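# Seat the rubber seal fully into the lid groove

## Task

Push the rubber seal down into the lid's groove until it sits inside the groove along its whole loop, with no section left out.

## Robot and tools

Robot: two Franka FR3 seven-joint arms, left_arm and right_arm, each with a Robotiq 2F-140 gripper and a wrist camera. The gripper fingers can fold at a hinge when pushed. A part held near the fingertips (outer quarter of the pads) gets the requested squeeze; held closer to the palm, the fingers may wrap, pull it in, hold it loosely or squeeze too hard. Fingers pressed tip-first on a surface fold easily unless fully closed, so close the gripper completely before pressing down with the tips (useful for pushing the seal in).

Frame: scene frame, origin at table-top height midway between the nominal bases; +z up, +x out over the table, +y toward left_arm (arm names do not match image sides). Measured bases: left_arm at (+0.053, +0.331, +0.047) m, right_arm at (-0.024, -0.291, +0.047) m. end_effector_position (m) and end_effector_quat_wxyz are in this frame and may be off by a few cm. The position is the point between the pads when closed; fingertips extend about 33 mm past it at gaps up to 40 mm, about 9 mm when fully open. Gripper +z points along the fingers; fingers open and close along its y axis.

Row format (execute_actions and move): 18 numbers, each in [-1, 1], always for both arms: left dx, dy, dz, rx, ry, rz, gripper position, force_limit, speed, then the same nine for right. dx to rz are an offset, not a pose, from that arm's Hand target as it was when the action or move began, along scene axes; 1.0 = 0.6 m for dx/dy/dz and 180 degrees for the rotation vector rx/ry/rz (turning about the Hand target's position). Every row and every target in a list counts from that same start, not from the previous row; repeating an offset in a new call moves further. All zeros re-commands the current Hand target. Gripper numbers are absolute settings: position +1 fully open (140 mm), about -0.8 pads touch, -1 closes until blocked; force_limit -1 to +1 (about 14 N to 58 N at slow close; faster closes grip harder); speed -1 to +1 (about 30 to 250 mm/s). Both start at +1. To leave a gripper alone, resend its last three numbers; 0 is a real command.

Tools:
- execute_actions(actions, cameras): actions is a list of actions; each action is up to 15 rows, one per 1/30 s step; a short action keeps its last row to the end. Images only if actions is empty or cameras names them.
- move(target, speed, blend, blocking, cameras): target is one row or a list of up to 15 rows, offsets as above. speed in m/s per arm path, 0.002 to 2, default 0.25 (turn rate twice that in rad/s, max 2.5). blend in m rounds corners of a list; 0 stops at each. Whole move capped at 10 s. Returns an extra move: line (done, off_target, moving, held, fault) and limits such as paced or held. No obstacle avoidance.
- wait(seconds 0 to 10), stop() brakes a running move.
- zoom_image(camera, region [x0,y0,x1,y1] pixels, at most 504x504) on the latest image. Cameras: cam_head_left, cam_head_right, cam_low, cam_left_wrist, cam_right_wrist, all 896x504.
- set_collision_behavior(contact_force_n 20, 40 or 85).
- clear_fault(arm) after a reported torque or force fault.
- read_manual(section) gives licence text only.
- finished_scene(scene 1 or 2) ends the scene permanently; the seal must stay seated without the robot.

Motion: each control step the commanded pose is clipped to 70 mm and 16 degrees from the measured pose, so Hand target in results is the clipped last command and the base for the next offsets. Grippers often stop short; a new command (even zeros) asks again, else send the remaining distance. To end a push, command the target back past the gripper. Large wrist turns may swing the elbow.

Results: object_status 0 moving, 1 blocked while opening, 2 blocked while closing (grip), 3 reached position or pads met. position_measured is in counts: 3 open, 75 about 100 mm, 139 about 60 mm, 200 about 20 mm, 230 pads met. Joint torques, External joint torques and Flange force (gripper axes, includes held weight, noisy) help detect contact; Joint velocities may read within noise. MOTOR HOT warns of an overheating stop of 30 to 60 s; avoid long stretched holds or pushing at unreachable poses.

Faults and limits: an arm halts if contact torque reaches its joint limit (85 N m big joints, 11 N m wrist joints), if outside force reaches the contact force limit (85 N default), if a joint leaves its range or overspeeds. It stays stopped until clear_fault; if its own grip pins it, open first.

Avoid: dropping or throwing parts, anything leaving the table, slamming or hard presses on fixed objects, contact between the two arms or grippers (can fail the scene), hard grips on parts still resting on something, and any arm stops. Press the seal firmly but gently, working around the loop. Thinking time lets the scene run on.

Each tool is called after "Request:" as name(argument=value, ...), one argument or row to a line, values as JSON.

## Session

Request:
execute_actions(
  actions=[],
)

Scene clock: 0.00 s.
left_arm: end_effector_position=(+0.5064, +0.6030, +0.2893) position_measured=3 object_status=3 end_effector_quat_wxyz=(+0.170, +0.117, +0.882, +0.424) | right_arm: end_effector_position=(+0.2591, +0.0120, +0.1069) position_measured=3 object_status=3 end_effector_quat_wxyz=(+0.010, +0.651, +0.746, -0.140)
Joint positions: left_arm=[0.317 -0.417 0.069 -2.726 1.573 2.576 0.89] | right_arm=[0.87 0.102 -0.039 -2.367 -0.026 2.189 -2.423]
Joint velocities: within noise
Joint torques (N m): no reading
External joint torques (N m): no reading
Flange force (N): no reading
Hand target: left_arm +0.5064, +0.6030, +0.2893; +0.170, +0.117, +0.882, +0.424 | right_arm +0.2591, +0.0120, +0.1069; +0.010, +0.651, +0.746, -0.140
Tool commands: left_gripper/position=+1.0 left_gripper/force_limit=+1.0 left_gripper/speed=+1.0 right_gripper/position=+1.0 right_gripper/force_limit=+1.0 right_gripper/speed=+1.0

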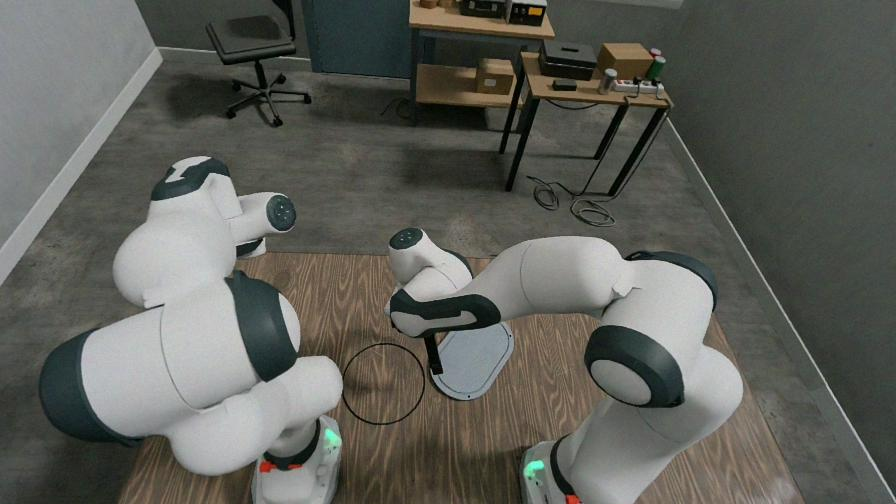

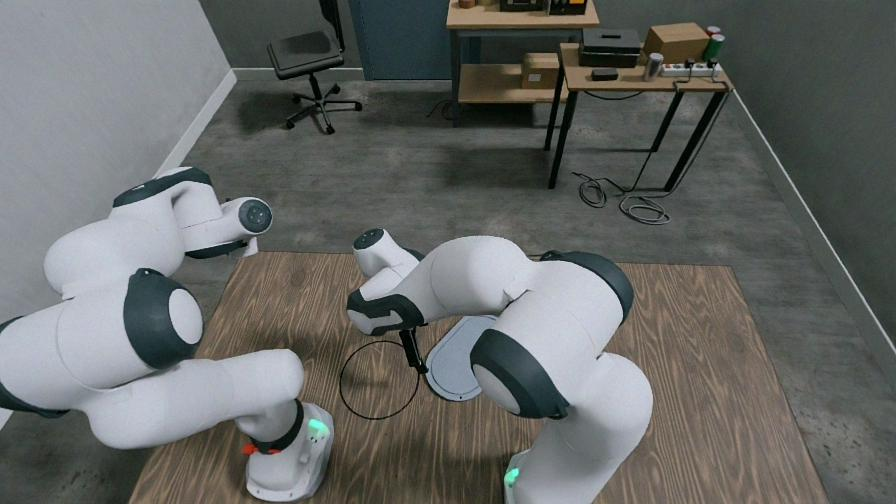

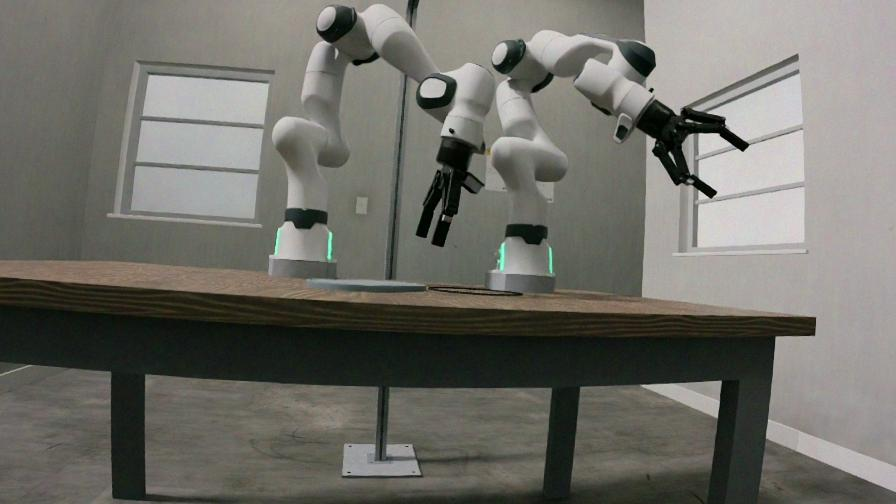

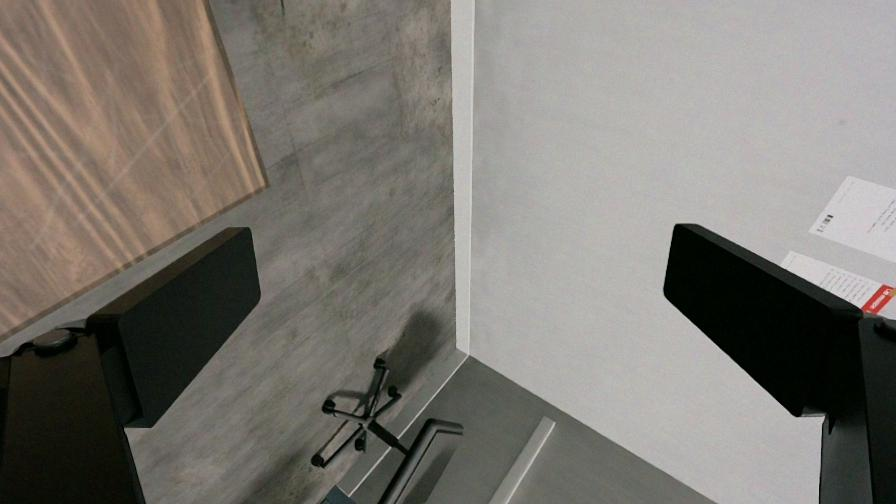

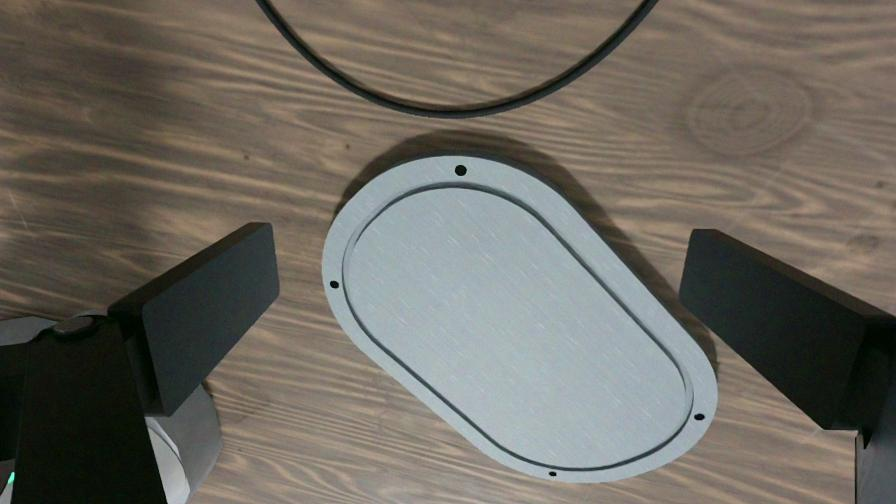

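Request:
move(
  target=[0,0,0,0,0,0,1,1,1,0.152,-0.02,0.49,0.097,0.007,0.453,-1,-1,-1],
  cameras=["all"],
)

Scene clock: 24.50 s.
left_arm: end_effector_position=(+0.5064, +0.6030, +0.2893) position_measured=3 object_status=3 end_effector_quat_wxyz=(+0.170, +0.117, +0.882, +0.424) | right_arm: end_effector_position=(+0.3491, +0.0003, +0.4014) position_measured=230 object_status=0 end_effector_quat_wxyz=(+0.001, +0.020, +1.000, +0.001)
Joint positions: left_arm=[0.317 -0.417 0.069 -2.726 1.573 2.576 0.89] | right_arm=[2.865 -1.668 -0.68 -1.88 -1.349 0.7 -3.009]
Joint torques (N m): left_arm=[0.42 -15.79 0.23 24.79 -0.5 0.56 0.01] | right_arm=[0.29 33.68 22.32 -0.77 0.16 2.44 -0.09]
External joint torques (N m): left_arm=[0.44 0.1 0.64 2.04 0.05 -0.02 -0.06] | right_arm=[0.32 -0.5 1.58 -0.55 -0.45 -0.09 -0.09]
Flange force (N): left_arm=[-3.6 2.5 5.5] | right_arm=[0.9 -2.1 1.1]
Hand target: left_arm +0.5064, +0.6030, +0.2893; +0.170, +0.117, +0.882, +0.424 | right_arm +0.3503, +0.0000, +0.4009; +0.000, +0.002, +1.000, +0.000
Off the commanded pose: left_arm 0.000 m, 0 deg | right_arm 0.001 m, 2 deg.
joint sent to its limit (right arm) — joint 1 (waist), upper limit; joint 7 (wrist roll), lower limit. The joint targets still meet the commanded pose.
move: done

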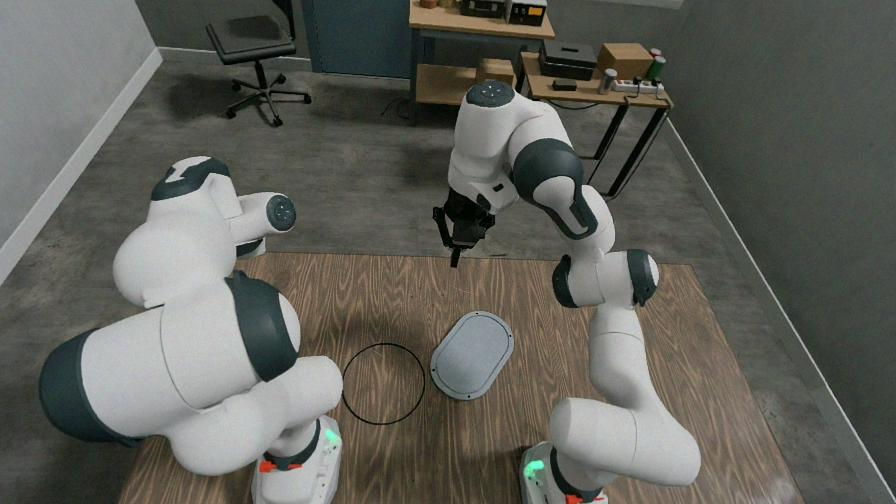

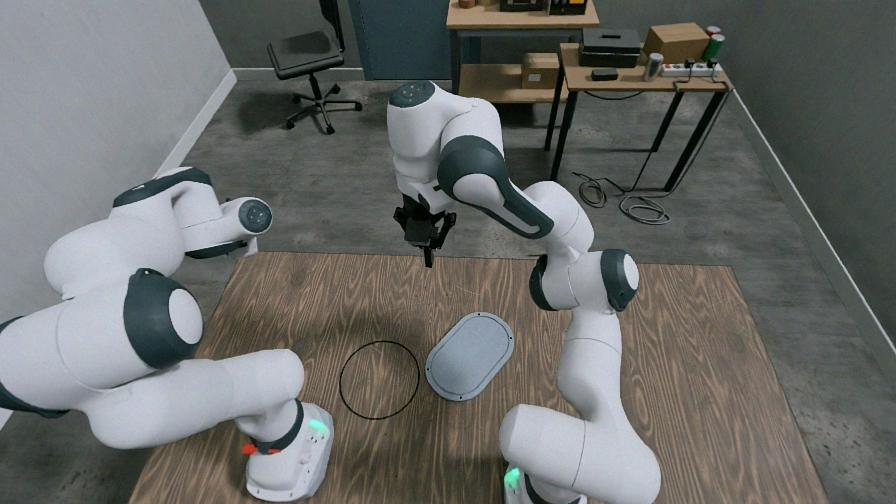

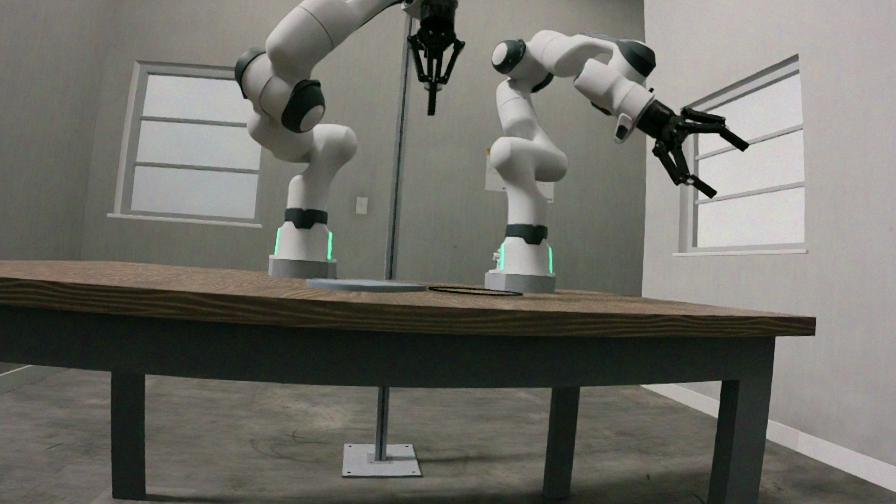

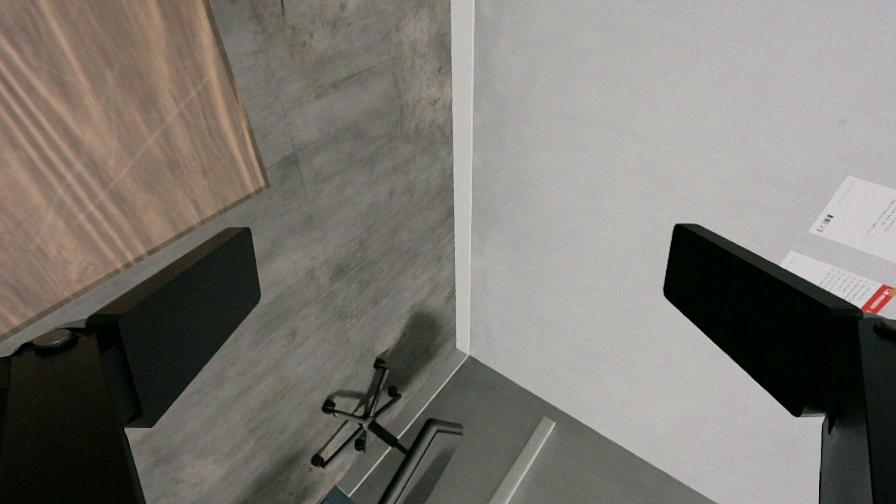

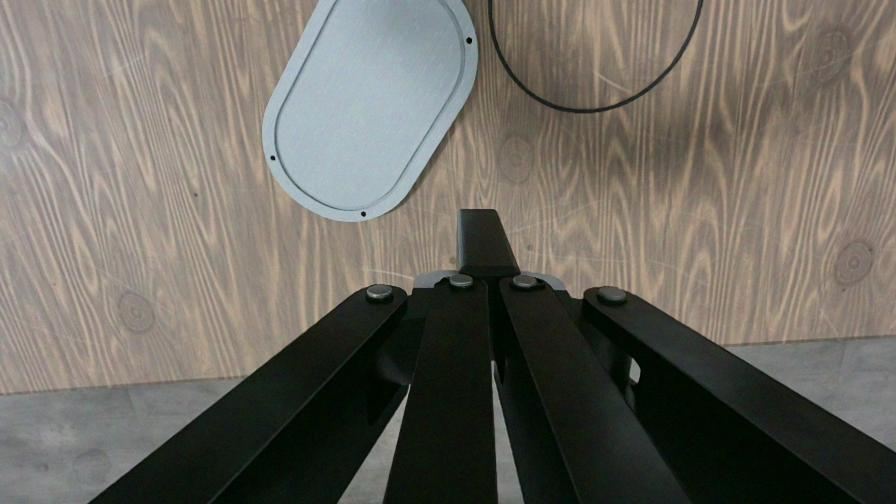

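Request:
move(
  target=[
    [0,0,0,0,0,0,1,1,1,0.0,-0.15,0,0,0,-0.453,-1,-1,-1],
    [0,0,0,0,0,0,1,1,1,0.0,-0.2,0,0,0,-0.95,-1,-1,-1],
  ],
  speed=0.5,
)

Request:
move(
  target=[0,0,0,0,0,0,1,1,1,0,0,0,0,0,-0.5,-1,-1,-1],
  speed=0.5,
)

Request:
move(
  target=[0,0,0,0,0,0,1,1,1,0,0,0,0,0,-0.5,-1,-1,-1],
  speed=0.5,
  cameras=["cam_right_wrist","cam_head_left"],
)

Scene clock: 45.93 s.
left_arm: end_effector_position=(+0.5064, +0.6030, +0.2893) position_measured=3 object_status=3 end_effector_quat_wxyz=(+0.170, +0.117, +0.882, +0.424) | right_arm: end_effector_position=(+0.3510, -0.1210, +0.4006) position_measured=230 object_status=3 end_effector_quat_wxyz=(+0.000, +0.997, +0.079, +0.000)
Joint positions: left_arm=[0.317 -0.417 0.069 -2.726 1.573 2.576 0.89] | right_arm=[1.918 -1.096 -0.887 -2.122 -0.789 1.329 -0.555]
Joint velocities: left_arm=[within noise] | right_arm=[0.001 0 -0.001 -0.002 0 -0.001 0.007]
Joint torques (N m): left_arm=[0.42 -15.78 0.2 24.84 -0.5 0.56 -0.02] | right_arm=[-0.51 15.35 23.12 14.76 1.25 3.01 0.18]
External joint torques (N m): left_arm=[0.4 0.21 0.58 1.97 0.05 -0.02 -0.1] | right_arm=[-0.47 0.98 2.04 -0.49 0.49 0.39 0.18]
Flange force (N): left_arm=[-3.7 2.1 5.7] | right_arm=[-5.5 -0.1 -1.7]
Hand target: left_arm +0.5064, +0.6030, +0.2893; +0.170, +0.117, +0.882, +0.424 | right_arm +0.3503, -0.1200, +0.4009; +0.000, +0.997, +0.077, +0.000
Off the commanded pose: left_arm 0.000 m, 0 deg | right_arm 0.001 m, 0 deg.
move: done; limits=paced

Scene clock: 49.10 s.
left_arm: end_effector_position=(+0.5064, +0.6030, +0.2893) position_measured=3 object_status=3 end_effector_quat_wxyz=(+0.170, +0.117, +0.882, +0.424) | right_arm: end_effector_position=(+0.3503, -0.1211, +0.4016) position_measured=230 object_status=3 end_effector_quat_wxyz=(+0.000, +0.761, -0.648, +0.001)
Joint positions: left_arm=[0.317 -0.417 0.069 -2.726 1.573 2.576 0.89] | right_arm=[1.247 -0.612 -0.624 -2.185 -0.345 1.662 0.591]
Joint velocities: left_arm=[within noise] | right_arm=[0 0 0 0.001 0 0.001 0.005]
Joint torques (N m): left_arm=[0.42 -15.73 0.25 24.78 -0.5 0.58 0.01] | right_arm=[-0.68 -4.49 11.43 22.7 1.24 2.92 0.29]
External joint torques (N m): left_arm=[0.45 0.12 0.67 2.07 0.04 -0.01 -0.06] | right_arm=[-0.73 1.57 1.49 -0.22 0.5 0.41 0.29]
Flange force (N): left_arm=[-3.6 2.6 5.6] | right_arm=[-3.5 -0.4 0.2]
Hand target: left_arm +0.5064, +0.6030, +0.2893; +0.170, +0.117, +0.882, +0.424 | right_arm +0.3503, -0.1200, +0.4009; +0.000, +0.759, -0.651, +0.000
Off the commanded pose: left_arm 0.000 m, 0 deg | right_arm 0.001 m, 0 deg.
move: done; limits=paced

Scene clock: 52.43 s.
left_arm: end_effector_position=(+0.5064, +0.6030, +0.2893) position_measured=3 object_status=3 end_effector_quat_wxyz=(+0.170, +0.117, +0.882, +0.424) | right_arm: end_effector_position=(+0.3499, -0.1209, +0.4021) position_measured=230 object_status=3 end_effector_quat_wxyz=(+0.001, -0.080, +0.997, -0.001)
Joint positions: left_arm=[0.317 -0.417 0.069 -2.726 1.573 2.576 0.89] | right_arm=[0.531 -0.472 -0.084 -2.198 -0.042 1.728 1.877]
Joint velocities: left_arm=[within noise] | right_arm=[-0.001 0 -0.002 0.001 0 0 0.005]
Joint torques (N m): left_arm=[0.45 -15.74 0.19 24.78 -0.48 0.57 0.03] | right_arm=[-0.69 -13.71 1.58 24.23 1.35 2.83 0.18]
External joint torques (N m): left_arm=[0.48 0.35 0.61 1.91 0.07 -0.03 -0.04] | right_arm=[-0.62 1.97 0.94 -0.22 0.53 0.4 0.18]
Flange force (N): left_arm=[-3.7 2.2 6.1] | right_arm=[-5.0 3.1 1.2]
Hand target: left_arm +0.5064, +0.6030, +0.2893; +0.170, +0.117, +0.882, +0.424 | right_arm +0.3503, -0.1200, +0.4009; +0.000, -0.077, +0.997, +0.000
Off the commanded pose: left_arm 0.000 m, 0 deg | right_arm 0.002 m, 0 deg.
move: done; limits=paced
Images, in order (width x height): cam_head_left 896x504, cam_right_wrist 896x504.

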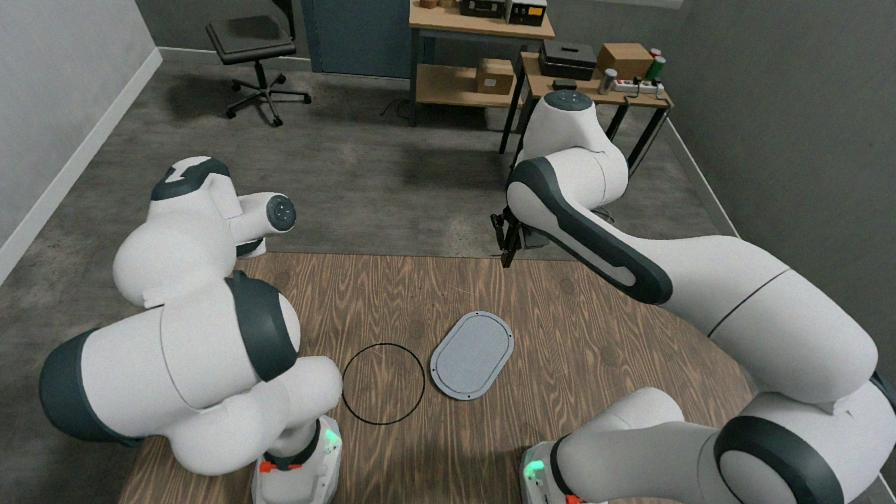

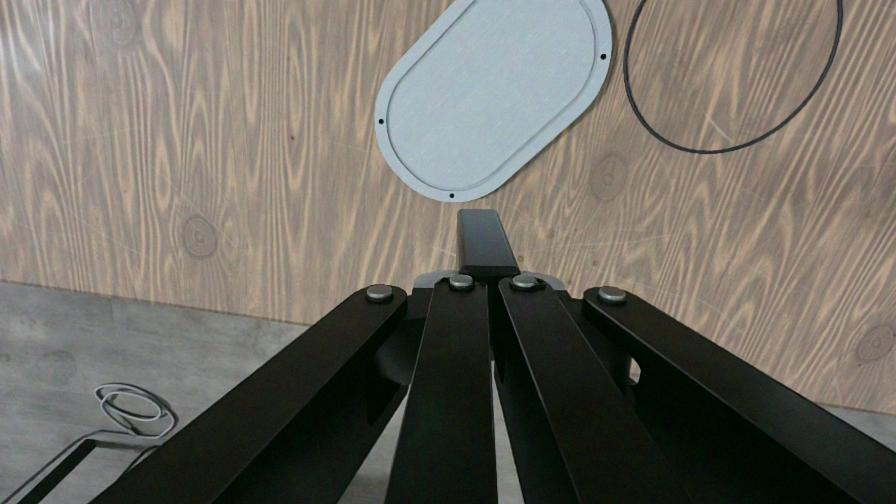

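Request:
move(
  target=[0,0,0,0,0,0,1,1,1,-0.0,-0.02,-0.49,0,0,-0.05,-1,-1,-1],
  cameras=["cam_right_wrist"],
)

Scene clock: 69.83 s.
left_arm: end_effector_position=(+0.5064, +0.6030, +0.2893) position_measured=3 object_status=3 end_effector_quat_wxyz=(+0.170, +0.117, +0.882, +0.424) | right_arm: end_effector_position=(+0.3493, -0.1324, +0.1073) position_measured=230 object_status=3 end_effector_quat_wxyz=(+0.000, -0.002, +1.000, -0.002)
Joint positions: left_arm=[0.317 -0.417 0.069 -2.726 1.573 2.576 0.89] | right_arm=[0.493 -0.13 -0.098 -2.699 -0.028 2.568 1.99]
Joint velocities: left_arm=[within noise] | right_arm=[-0.001 0 0.001 0 -0.001 0.004 0.003]
Joint torques (N m): left_arm=[0.48 -15.78 0.26 24.78 -0.5 0.56 0.02] | right_arm=[-0.19 -20.61 0.68 20.14 1.01 2.89 0.19]
External joint torques (N m): left_arm=[0.5 0.13 0.68 2 0.05 -0.03 -0.05] | right_arm=[-0.25 1.6 0.44 1.17 0.55 0.46 0.19]
Flange force (N): left_arm=[-3.4 2.6 5.5] | right_arm=[-7.0 4.0 5.4]
Hand target: left_arm +0.5064, +0.6030, +0.2893; +0.170, +0.117, +0.882, +0.424 | right_arm +0.3503, -0.1320, +0.1069; +0.000, +0.002, +1.000, +0.000
Off the commanded pose: left_arm 0.000 m, 0 deg | right_arm 0.001 m, 0 deg.
move: done
Images, in order (width x height): cam_right_wrist 896x504.

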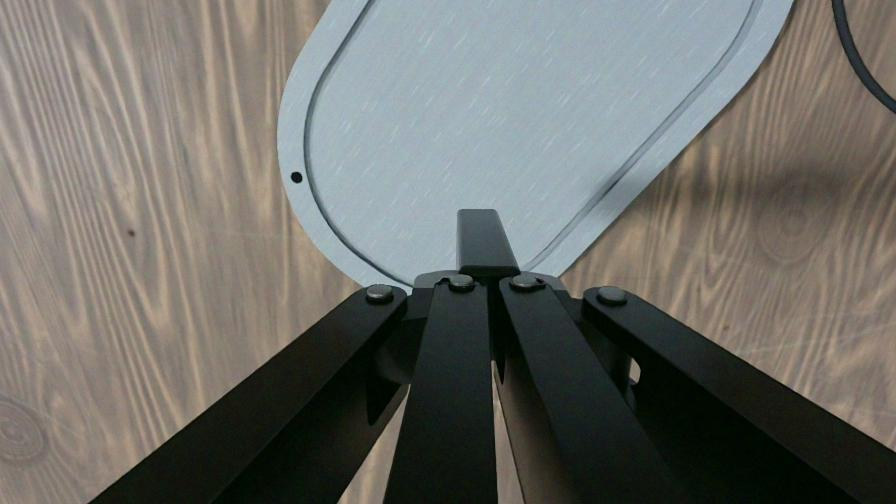

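Request:
move(
  target=[
    [0,0,0,0,0,0,1,1,1,-0.015,-0.02,-0.085,0,0,0,-1,-1,-1],
    [0,0,0,0,0,0,1,1,1,-0.015,-0.02,-0.116,0,0,0,-1,-1,-1],
    [0,0,0,0,0,0,1,1,1,0.25,0.13,-0.116,0,0,0,-1,-1,-1],
    [0,0,0,0,0,0,1,1,1,0.25,0.13,0.03,0,0,0,-1,-1,-1],
    [0,0,0,0,0,0,1,1,1,0.1,0.17,0.4,0,0,0,-1,-1,-1],
  ],
  speed=[0.15,0.05,0.07,0.15,0.25],
  cameras=["cam_right_wrist","cam_head_left"],
)

Scene clock: 84.83 s.
left_arm: end_effector_position=(+0.5064, +0.6030, +0.2893) position_measured=3 object_status=3 end_effector_quat_wxyz=(+0.170, +0.117, +0.882, +0.424) | right_arm: end_effector_position=(+0.4108, -0.0288, +0.3481) position_measured=230 object_status=3 end_effector_quat_wxyz=(+0.002, -0.001, +1.000, +0.002)
Joint positions: left_arm=[0.317 -0.417 0.069 -2.726 1.573 2.576 0.89] | right_arm=[0.564 -0.171 -0.024 -2.055 -0.004 1.888 2.114]
Joint velocities: left_arm=[within noise] | right_arm=[0.001 0 0 0.001 -0.002 -0.003 0.005]
Joint torques (N m): left_arm=[0.44 -15.76 0.21 24.83 -0.5 0.58 0.02] | right_arm=[-0.44 -24.61 0.48 24.97 0.7 2.38 0.29]
External joint torques (N m): left_arm=[0.4 0.19 0.56 2.05 0.05 0 -0.06] | right_arm=[-0.54 1.82 0.41 0.34 -0.14 -0.07 0.29]
Flange force (N): left_arm=[-3.9 2.4 5.7] | right_arm=[-5.4 3.9 -0.3]
Hand target: left_arm +0.5064, +0.6030, +0.2893; +0.170, +0.117, +0.882, +0.424 | right_arm +0.4103, -0.0300, +0.3469; +0.000, +0.002, +1.000, +0.000
Off the commanded pose: left_arm 0.000 m, 0 deg | right_arm 0.002 m, 0 deg.
move: done
Images, in order (width x height): cam_head_left 896x504, cam_right_wrist 896x504.

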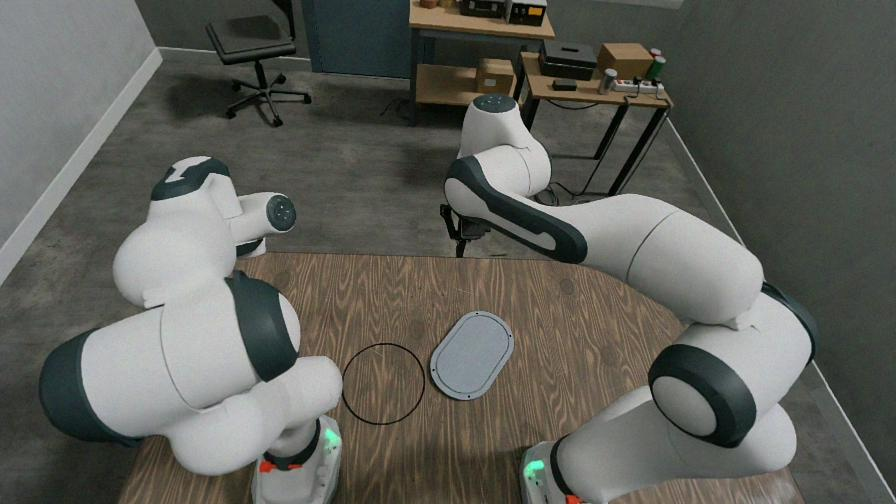

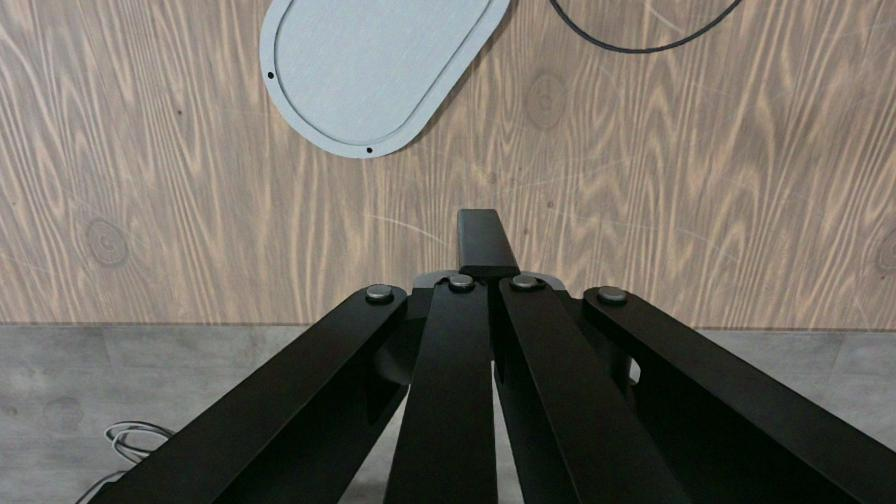

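Request:
move(
  target=[
    [0,0,0,0,0,0,1,1,1,-0.095,-0.19,-0.47,0,0,0,-1,-1,-1],
    [0,0,0,0,0,0,1,1,1,-0.095,-0.19,-0.512,0,0,0,-1,-1,-1],
  ],
  speed=[0.25,0.03],
  cameras=["cam_right_wrist"],
)

Scene clock: 94.83 s.
left_arm: end_effector_position=(+0.5064, +0.6030, +0.2893) position_measured=3 object_status=3 end_effector_quat_wxyz=(+0.170, +0.117, +0.882, +0.424) | right_arm: end_effector_position=(+0.3524, -0.1443, +0.0401) position_measured=230 object_status=3 end_effector_quat_wxyz=(-0.001, +0.003, +1.000, -0.001)
Joint positions: left_arm=[0.317 -0.417 0.069 -2.726 1.573 2.576 0.89] | right_arm=[0.501 0.072 -0.127 -2.712 0.02 2.781 1.935]
Joint velocities: left_arm=[within noise] | right_arm=[0 0 0 -0.001 0.002 0.003 -0.004]
Joint torques (N m): left_arm=[0.46 -15.76 0.2 24.8 -0.51 0.56 -0.02] | right_arm=[-0.32 -23.99 0.79 16.83 0.86 2.82 -0.13]
External joint torques (N m): left_arm=[0.43 0.27 0.57 1.94 0.04 -0.02 -0.09] | right_arm=[-0.27 1.85 0.99 1.25 0.56 0.37 -0.13]
Flange force (N): left_arm=[-3.8 2.1 5.9] | right_arm=[-7.5 3.2 8.8]
Hand target: left_arm +0.5064, +0.6030, +0.2893; +0.170, +0.117, +0.882, +0.424 | right_arm +0.3533, -0.1440, +0.0397; +0.000, +0.002, +1.000, +0.000
Off the commanded pose: left_arm 0.000 m, 0 deg | right_arm 0.001 m, 0 deg.
move: done
Images, in order (width x height): cam_right_wrist 896x504.

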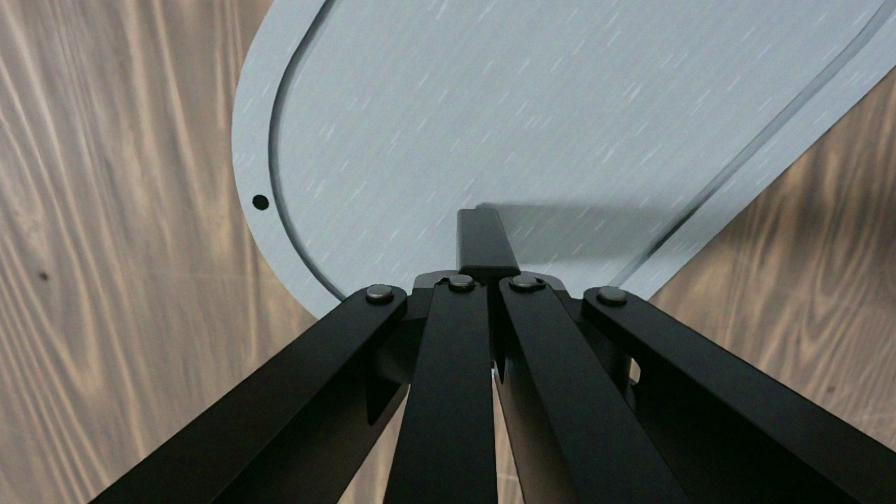

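Request:
move(
  target=[
    [0,0,0,0,0,0,1,1,1,0,0,-0.033,0,0,0,-1,-1,-1],
    [0,0,0,0,0,0,1,1,1,0.22,0.15,-0.02,0,0,0,-1,-1,-1],
    [0,0,0,0,0,0,1,1,1,0.2,0.13,0.1,0,0,0,-1,-1,-1],
    [0,0,0,0,0,0,1,1,1,0.1,0.17,0.5,0,0,0,-1,-1,-1],
  ],
  speed=[0.03,0.07,0.15,0.25],
  cameras=["cam_right_wrist","cam_head_left"],
)

Scene clock: 105.67 s.
left_arm: end_effector_position=(+0.5064, +0.6030, +0.2893) position_measured=3 object_status=3 end_effector_quat_wxyz=(+0.170, +0.117, +0.882, +0.424) | right_arm: end_effector_position=(+0.4136, -0.0408, +0.3408) position_measured=230 object_status=3 end_effector_quat_wxyz=(+0.002, -0.001, +1.000, +0.002)
Joint positions: left_arm=[0.317 -0.417 0.069 -2.726 1.573 2.576 0.89] | right_arm=[0.577 -0.18 -0.058 -2.082 -0.01 1.907 2.096]
Joint velocities: left_arm=[within noise] | right_arm=[-0.001 0 0 0 0 -0.002 0.004]
Joint torques (N m): left_arm=[0.48 -15.75 0.24 24.86 -0.5 0.57 -0.02] | right_arm=[-0.49 -24.01 0.81 25.2 0.57 2.38 0.24]
External joint torques (N m): left_arm=[0.48 0.18 0.64 2.09 0.04 -0.01 -0.09] | right_arm=[-0.48 2.14 0.67 0.57 -0.25 -0.07 0.24]
Flange force (N): left_arm=[-3.8 2.4 6.0] | right_arm=[-6.8 4.8 -0.6]
Hand target: left_arm +0.5064, +0.6030, +0.2893; +0.170, +0.117, +0.882, +0.424 | right_arm +0.4133, -0.0420, +0.3397; +0.000, +0.002, +1.000, +0.000
Off the commanded pose: left_arm 0.000 m, 0 deg | right_arm 0.002 m, 0 deg.
move: done
Images, in order (width x height): cam_head_left 896x504, cam_right_wrist 896x504.

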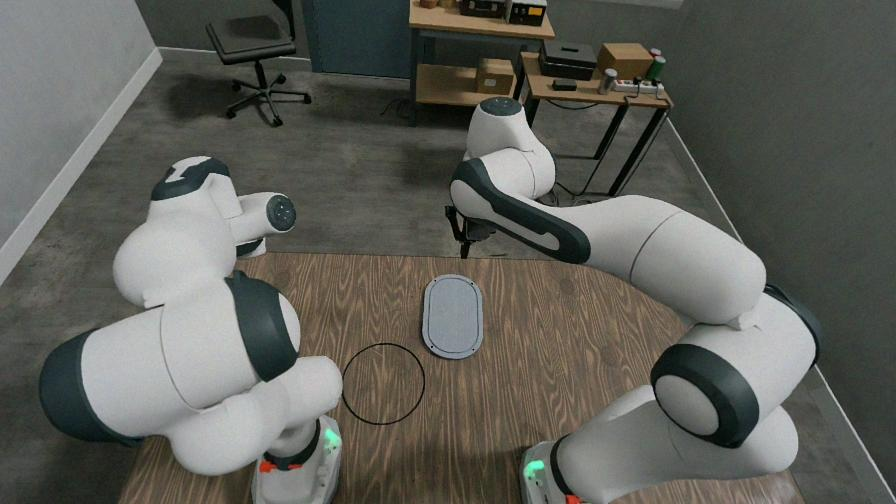

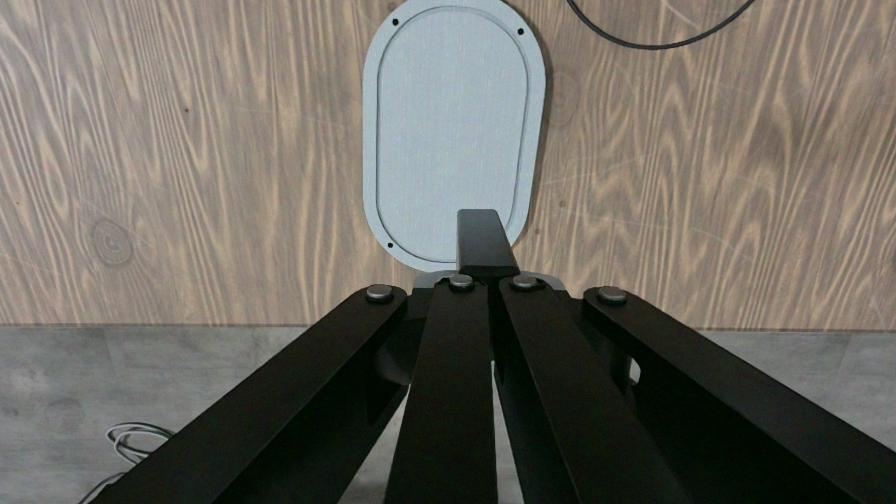

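Request:
move(
  target=[0,0,0,0,0,0,1,1,1,-0.138,0.298,-0.39,0,0,0.497,-0.5,-1,-1],
  cameras=["cam_right_wrist","cam_low"],
)

Scene clock: 122.00 s.
left_arm: end_effector_position=(+0.5064, +0.6030, +0.2893) position_measured=3 object_status=3 end_effector_quat_wxyz=(+0.170, +0.117, +0.882, +0.424) | right_arm: end_effector_position=(+0.3296, +0.1364, +0.1063) position_measured=192 object_status=3 end_effector_quat_wxyz=(+0.000, +0.701, -0.714, +0.000)
Joint positions: left_arm=[0.317 -0.417 0.069 -2.726 1.573 2.576 0.89] | right_arm=[0.733 0.25 0.143 -2.197 -0.055 2.443 0.937]
Joint velocities: left_arm=[within noise] | right_arm=[-0.002 0.001 0 0.001 0 0 -0.008]
Joint torques (N m): left_arm=[0.48 -15.75 0.15 24.8 -0.51 0.59 -0.03] | right_arm=[-0.7 -34.37 2.37 21.75 0.38 2.87 -0.03]
External joint torques (N m): left_arm=[0.47 0.17 0.53 2.02 0.04 0 -0.1] | right_arm=[-0.76 2.03 0.98 1.03 -0.11 0.39 -0.03]
Flange force (N): left_arm=[-3.8 2.2 5.7] | right_arm=[-6.1 -5.3 4.2]
Hand target: left_arm +0.5064, +0.6030, +0.2893; +0.170, +0.117, +0.882, +0.424 | right_arm +0.3305, +0.1368, +0.1057; +0.000, +0.703, -0.711, +0.000
Off the commanded pose: left_arm 0.000 m, 0 deg | right_arm 0.001 m, 0 deg.
move: done
Images, in order (width x height): cam_low 896x504, cam_right_wrist 896x504.

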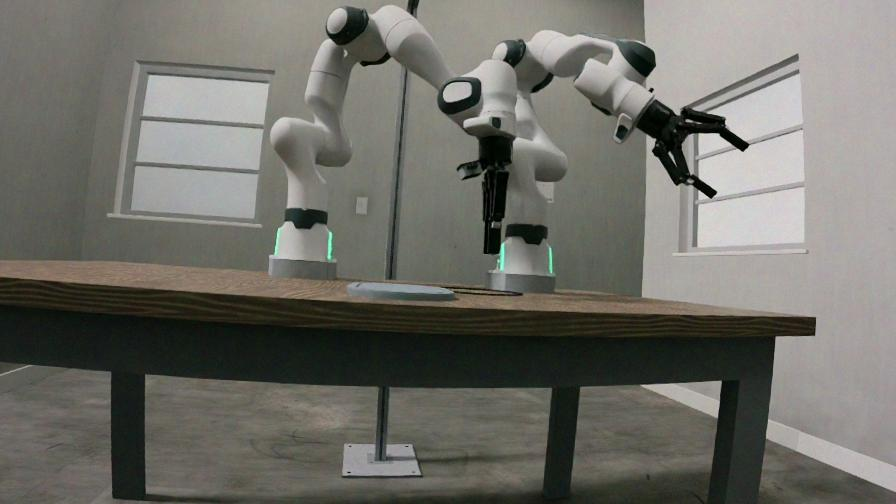

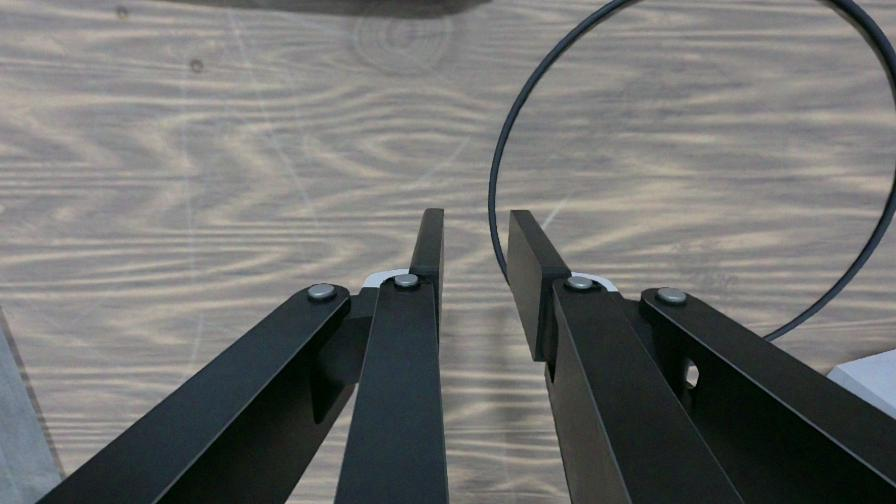

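Request:
move(
  target=[0,0,0,0,0,0,1,1,1,-0.0205,-0.005,-0.105,0,0,0,-0.5,-1,-1],
  cameras=["cam_right_wrist","cam_low"],
)

Request:
zoom_image(
  camera="cam_low",
  region=[440, 180, 560, 310],
)

Scene clock: 127.83 s.
left_arm: end_effector_position=(+0.5064, +0.6030, +0.2893) position_measured=3 object_status=3 end_effector_quat_wxyz=(+0.170, +0.117, +0.882, +0.424) | right_arm: end_effector_position=(+0.3174, +0.1327, +0.0426) position_measured=192 object_status=3 end_effector_quat_wxyz=(+0.001, +0.704, -0.711, +0.000)
Joint positions: left_arm=[0.317 -0.417 0.069 -2.726 1.573 2.576 0.89] | right_arm=[0.758 0.36 0.126 -2.24 -0.083 2.594 0.961]
Joint velocities: left_arm=[within noise] | right_arm=[0.003 0 -0.001 -0.001 0.001 0.003 0.003]
Joint torques (N m): left_arm=[0.43 -15.72 0.24 24.77 -0.51 0.56 0.04] | right_arm=[-0.39 -36.16 1.63 19.69 0.17 2.98 0.24]
External joint torques (N m): left_arm=[0.44 0.22 0.65 1.97 0.04 -0.02 -0.03] | right_arm=[-0.34 1.64 -0.03 1.1 -0.23 0.5 0.24]
Flange force (N): left_arm=[-3.7 2.5 5.7] | right_arm=[-5.4 -4.2 5.1]
Hand target: left_arm +0.5064, +0.6030, +0.2893; +0.170, +0.117, +0.882, +0.424 | right_arm +0.3182, +0.1338, +0.0427; +0.000, +0.703, -0.711, +0.000
Off the commanded pose: left_arm 0.000 m, 0 deg | right_arm 0.001 m, 0 deg.
move: done
Images, in order (width x height): cam_low 896x504, cam_right_wrist 896x504.

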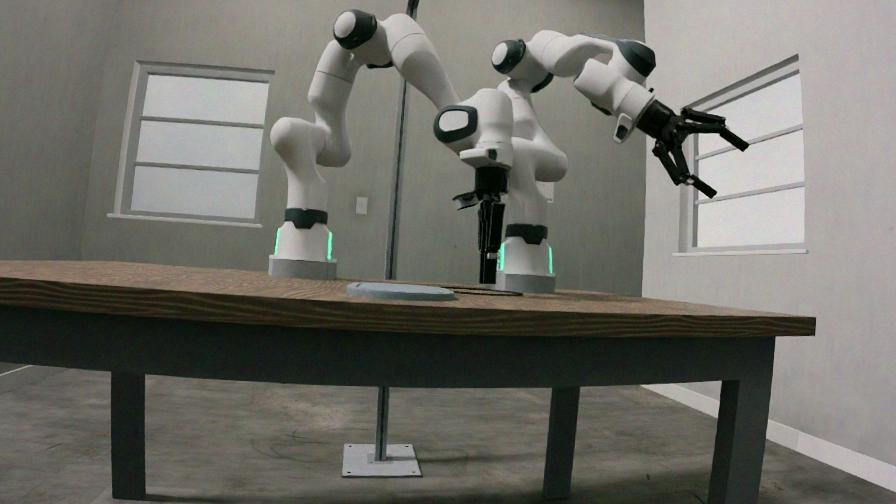

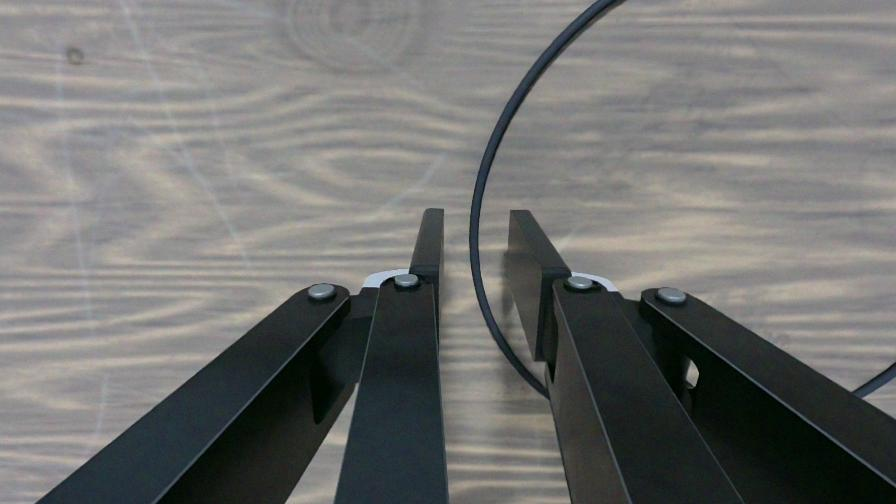

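Scaled by 3.877 from the camera's 896x504 image, which has a finer 1280x720 frame.

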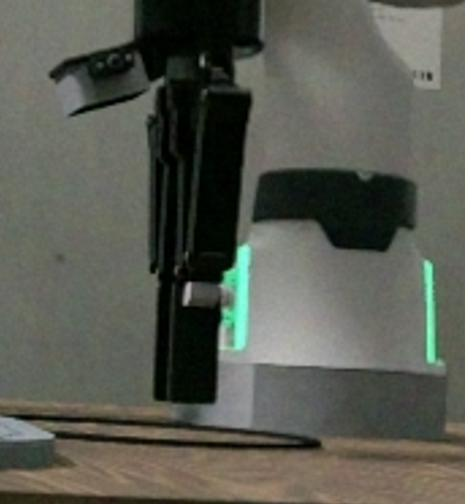

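Request:
move(
  target=[0,0,0,0,0,0,1,1,1,0.0,0,-0.023,0,0,0,-0.5,-1,-1],
  speed=0.03,
  cameras=["cam_low"],
)

Request:
zoom_image(
  camera="cam_low",
  region=[440, 180, 560, 310],
)

Scene clock: 132.67 s.
left_arm: end_effector_position=(+0.5064, +0.6030, +0.2893) position_measured=3 object_status=3 end_effector_quat_wxyz=(+0.170, +0.117, +0.882, +0.424) | right_arm: end_effector_position=(+0.3176, +0.1329, +0.0294) position_measured=192 object_status=3 end_effector_quat_wxyz=(+0.001, +0.703, -0.711, +0.000)
Joint positions: left_arm=[0.317 -0.417 0.069 -2.726 1.573 2.576 0.89] | right_arm=[0.766 0.391 0.116 -2.237 -0.088 2.623 0.965]
Joint velocities: left_arm=[within noise] | right_arm=[0.002 0 -0.001 0 0 0.004 0.001]
Joint torques (N m): left_arm=[0.49 -15.76 0.23 24.79 -0.5 0.56 0.02] | right_arm=[0.05 -36.39 2.38 19.32 0.05 2.86 0.24]
External joint torques (N m): left_arm=[0.5 0.27 0.64 1.98 0.04 -0.03 -0.06] | right_arm=[-0.07 1.78 0.52 1.27 -0.32 0.4 0.24]
Flange force (N): left_arm=[-3.7 2.4 6.0] | right_arm=[-6.4 -4.3 5.3]
Hand target: left_arm +0.5064, +0.6030, +0.2893; +0.170, +0.117, +0.882, +0.424 | right_arm +0.3182, +0.1338, +0.0289; +0.000, +0.703, -0.711, +0.000
Off the commanded pose: left_arm 0.000 m, 0 deg | right_arm 0.001 m, 0 deg.
move: done
Images, in order (width x height): cam_low 896x504.

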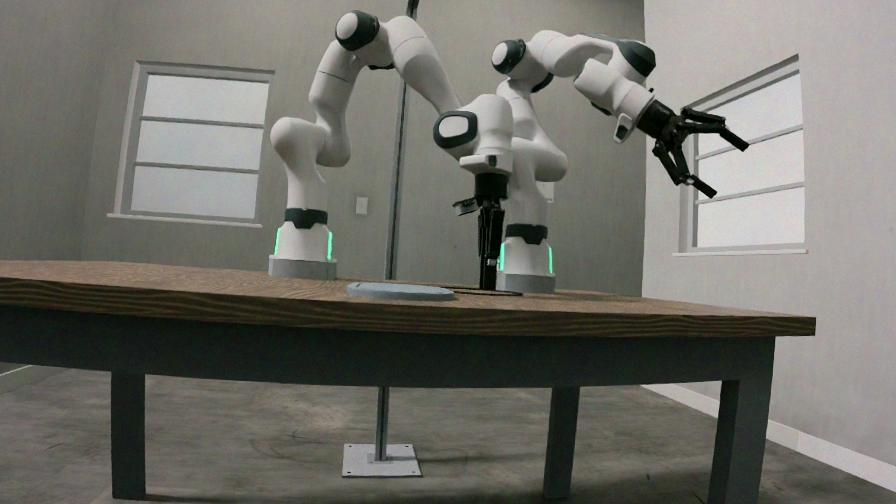

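Scaled by 3.877 from the camera's 896x504 image, which has a finer 1280x720 frame.

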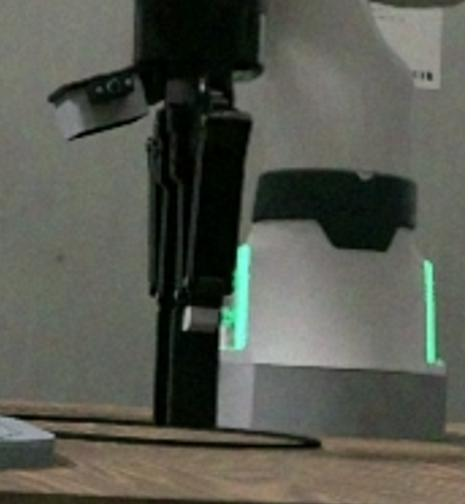

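Request:
move(
  target=[
    [0,0,0,0,0,0,1,1,1,0.0,0,-0.0075,0,0,0,-0.5,-1,-1],
    [0,0,0,0,0,0,1,1,1,0.0,0,-0.0075,0,0,0,-1,-0.5,-1],
  ],
  speed=0.02,
  cameras=["cam_right_wrist"],
)

Request:
wait(
  seconds=1,
)

Scene clock: 138.03 s.
left_arm: end_effector_position=(+0.5064, +0.6030, +0.2893) position_measured=3 object_status=3 end_effector_quat_wxyz=(+0.170, +0.117, +0.882, +0.424) | right_arm: end_effector_position=(+0.3179, +0.1331, +0.0250) position_measured=231 object_status=0 end_effector_quat_wxyz=(+0.000, +0.703, -0.711, +0.000)
Joint positions: left_arm=[0.317 -0.417 0.069 -2.726 1.573 2.576 0.89] | right_arm=[0.772 0.401 0.11 -2.236 -0.088 2.633 0.965]
Joint torques (N m): left_arm=[0.48 -15.78 0.24 24.8 -0.51 0.57 0.03] | right_arm=[0.23 -36.47 1.84 19.19 0.34 2.87 0.16]
External joint torques (N m): left_arm=[0.47 0.24 0.64 1.99 0.03 -0.01 -0.04] | right_arm=[0.18 1.96 0.07 1.19 -0.03 0.39 0.16]
Flange force (N): left_arm=[-3.7 2.5 5.8] | right_arm=[-6.5 -4.3 5.9]
Hand target: left_arm +0.5064, +0.6030, +0.2893; +0.170, +0.117, +0.882, +0.424 | right_arm +0.3182, +0.1338, +0.0244; +0.000, +0.703, -0.711, +0.000
Off the commanded pose: left_arm 0.000 m, 0 deg | right_arm 0.001 m, 0 deg.
move: done
Images, in order (width x height): cam_right_wrist 896x504.

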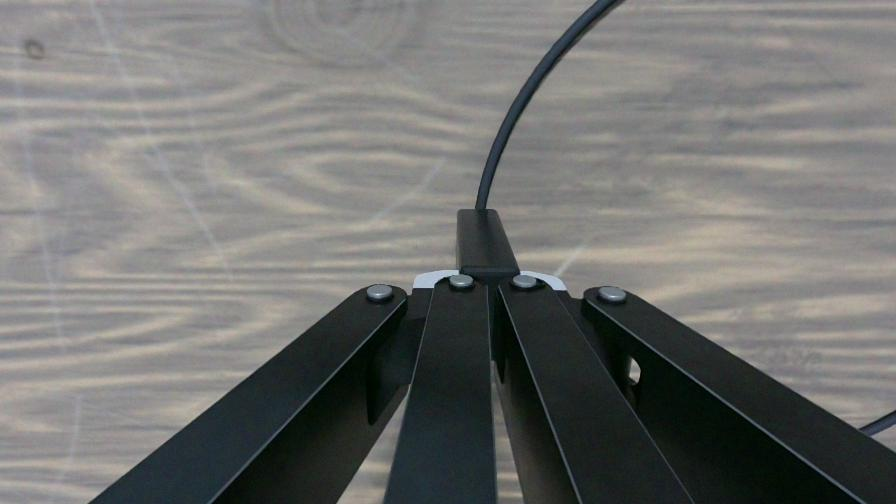

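Scene clock: 139.03 s.
left_arm: end_effector_position=(+0.5064, +0.6030, +0.2893) position_measured=3 object_status=3 end_effector_quat_wxyz=(+0.170, +0.117, +0.882, +0.424) | right_arm: end_effector_position=(+0.3179, +0.1331, +0.0250) position_measured=231 object_status=3 end_effector_quat_wxyz=(+0.000, +0.703, -0.711, +0.000)
Joint positions: left_arm=[0.317 -0.417 0.069 -2.726 1.573 2.576 0.89] | right_arm=[0.772 0.401 0.11 -2.236 -0.088 2.633 0.965]
Joint torques (N m): left_arm=[0.44 -15.78 0.18 24.81 -0.51 0.56 -0.01] | right_arm=[0.29 -36.42 1.98 19.16 0.33 2.85 0.21]
External joint torques (N m): left_arm=[0.45 0.19 0.59 2.03 0.04 -0.03 -0.08] | right_arm=[0.24 1.87 0.21 1.28 -0.04 0.39 0.21]
Flange force (N): left_arm=[-3.8 2.3 5.7] | right_arm=[-6.8 -4.2 5.7]
Hand target: left_arm +0.5064, +0.6030, +0.2893; +0.170, +0.117, +0.882, +0.424 | right_arm +0.3182, +0.1338, +0.0244; +0.000, +0.703, -0.711, +0.000
Tool commands: left_gripper/position=+1.0 left_gripper/force_limit=+1.0 left_gripper/speed=+1.0 right_gripper/position=-1.0 right_gripper/force_limit=-0.5 right_gripper/speed=-1.0
Off the commanded pose: left_arm 0.000 m, 0 deg | right_arm 0.001 m, 0 deg.
wait: 1.00 s; at rest by 0.17 s

Request:
move(
  target=[
    [0,0,0,0,0,0,1,1,1,0.0,0,0.005,0,0,0,-0.55,-0.5,-1],
    [0,0,0,0,0,0,1,1,1,0.0,0,-0.009,0,0,0,-0.55,-0.5,-1],
    [0,0,0,0,0,0,1,1,1,0.0,0,-0.009,0,0,0,-1,-0.5,-1],
  ],
  speed=0.02,
  cameras=["cam_right_wrist"],
)

Request:
wait(
  seconds=0.7,
)

Scene clock: 145.70 s.
left_arm: end_effector_position=(+0.5064, +0.6030, +0.2893) position_measured=3 object_status=3 end_effector_quat_wxyz=(+0.170, +0.117, +0.882, +0.424) | right_arm: end_effector_position=(+0.3178, +0.1330, +0.0196) position_measured=226 object_status=0 end_effector_quat_wxyz=(+0.001, +0.703, -0.711, +0.000)
Joint positions: left_arm=[0.317 -0.417 0.069 -2.726 1.573 2.576 0.89] | right_arm=[0.777 0.414 0.105 -2.234 -0.088 2.644 0.966]
Joint torques (N m): left_arm=[0.45 -15.76 0.22 24.82 -0.49 0.57 0.02] | right_arm=[0.28 -36.77 1.95 18.95 0.33 2.87 0.14]
External joint torques (N m): left_arm=[0.45 0.24 0.61 1.99 0.06 -0.01 -0.06] | right_arm=[0.41 1.9 0.35 1.11 -0.05 0.39 0.14]
Flange force (N): left_arm=[-3.7 2.3 5.9] | right_arm=[-6.4 -3.7 5.7]
Hand target: left_arm +0.5064, +0.6030, +0.2893; +0.170, +0.117, +0.882, +0.424 | right_arm +0.3182, +0.1338, +0.0190; +0.000, +0.703, -0.711, +0.000
Off the commanded pose: left_arm 0.000 m, 0 deg | right_arm 0.001 m, 0 deg.
move: done
Images, in order (width x height): cam_right_wrist 896x504.

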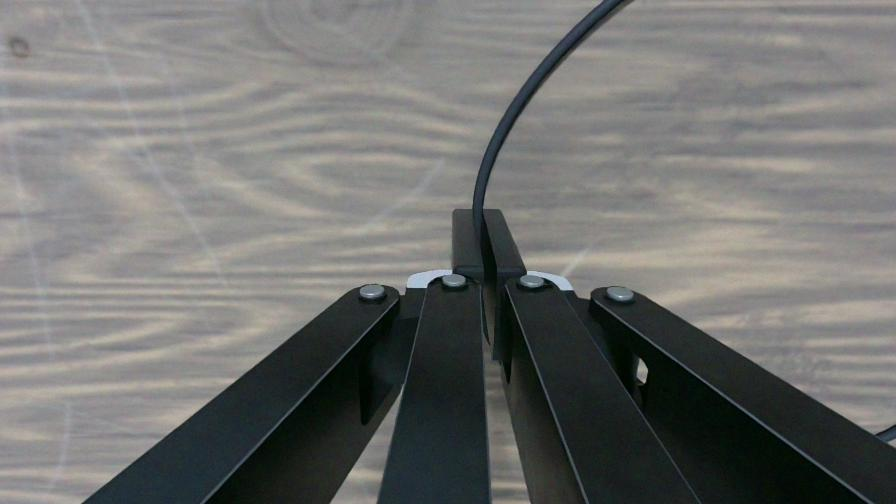

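Scene clock: 146.40 s.
left_arm: end_effector_position=(+0.5064, +0.6030, +0.2893) position_measured=3 object_status=3 end_effector_quat_wxyz=(+0.170, +0.117, +0.882, +0.424) | right_arm: end_effector_position=(+0.3178, +0.1330, +0.0196) position_measured=226 object_status=2 end_effector_quat_wxyz=(+0.001, +0.703, -0.711, +0.000)
Joint positions: left_arm=[0.317 -0.417 0.069 -2.726 1.573 2.576 0.89] | right_arm=[0.777 0.414 0.105 -2.234 -0.088 2.644 0.966]
Joint torques (N m): left_arm=[0.46 -15.8 0.26 24.82 -0.51 0.56 0.01] | right_arm=[0.22 -36.74 2.01 19 0.35 2.87 0.18]
External joint torques (N m): left_arm=[0.47 0.23 0.67 1.96 0.03 -0.03 -0.06] | right_arm=[0.19 1.9 0.27 1.21 -0.01 0.39 0.18]
Flange force (N): left_arm=[-3.6 2.4 5.8] | right_arm=[-6.5 -4.1 5.7]
Hand target: left_arm +0.5064, +0.6030, +0.2893; +0.170, +0.117, +0.882, +0.424 | right_arm +0.3182, +0.1338, +0.0190; +0.000, +0.703, -0.711, +0.000
Tool commands: left_gripper/position=+1.0 left_gripper/force_limit=+1.0 left_gripper/speed=+1.0 right_gripper/position=-1.0 right_gripper/force_limit=-0.5 right_gripper/speed=-1.0
Off the commanded pose: left_arm 0.000 m, 0 deg | right_arm 0.001 m, 0 deg.
wait: 0.70 s; at rest by 0.17 s


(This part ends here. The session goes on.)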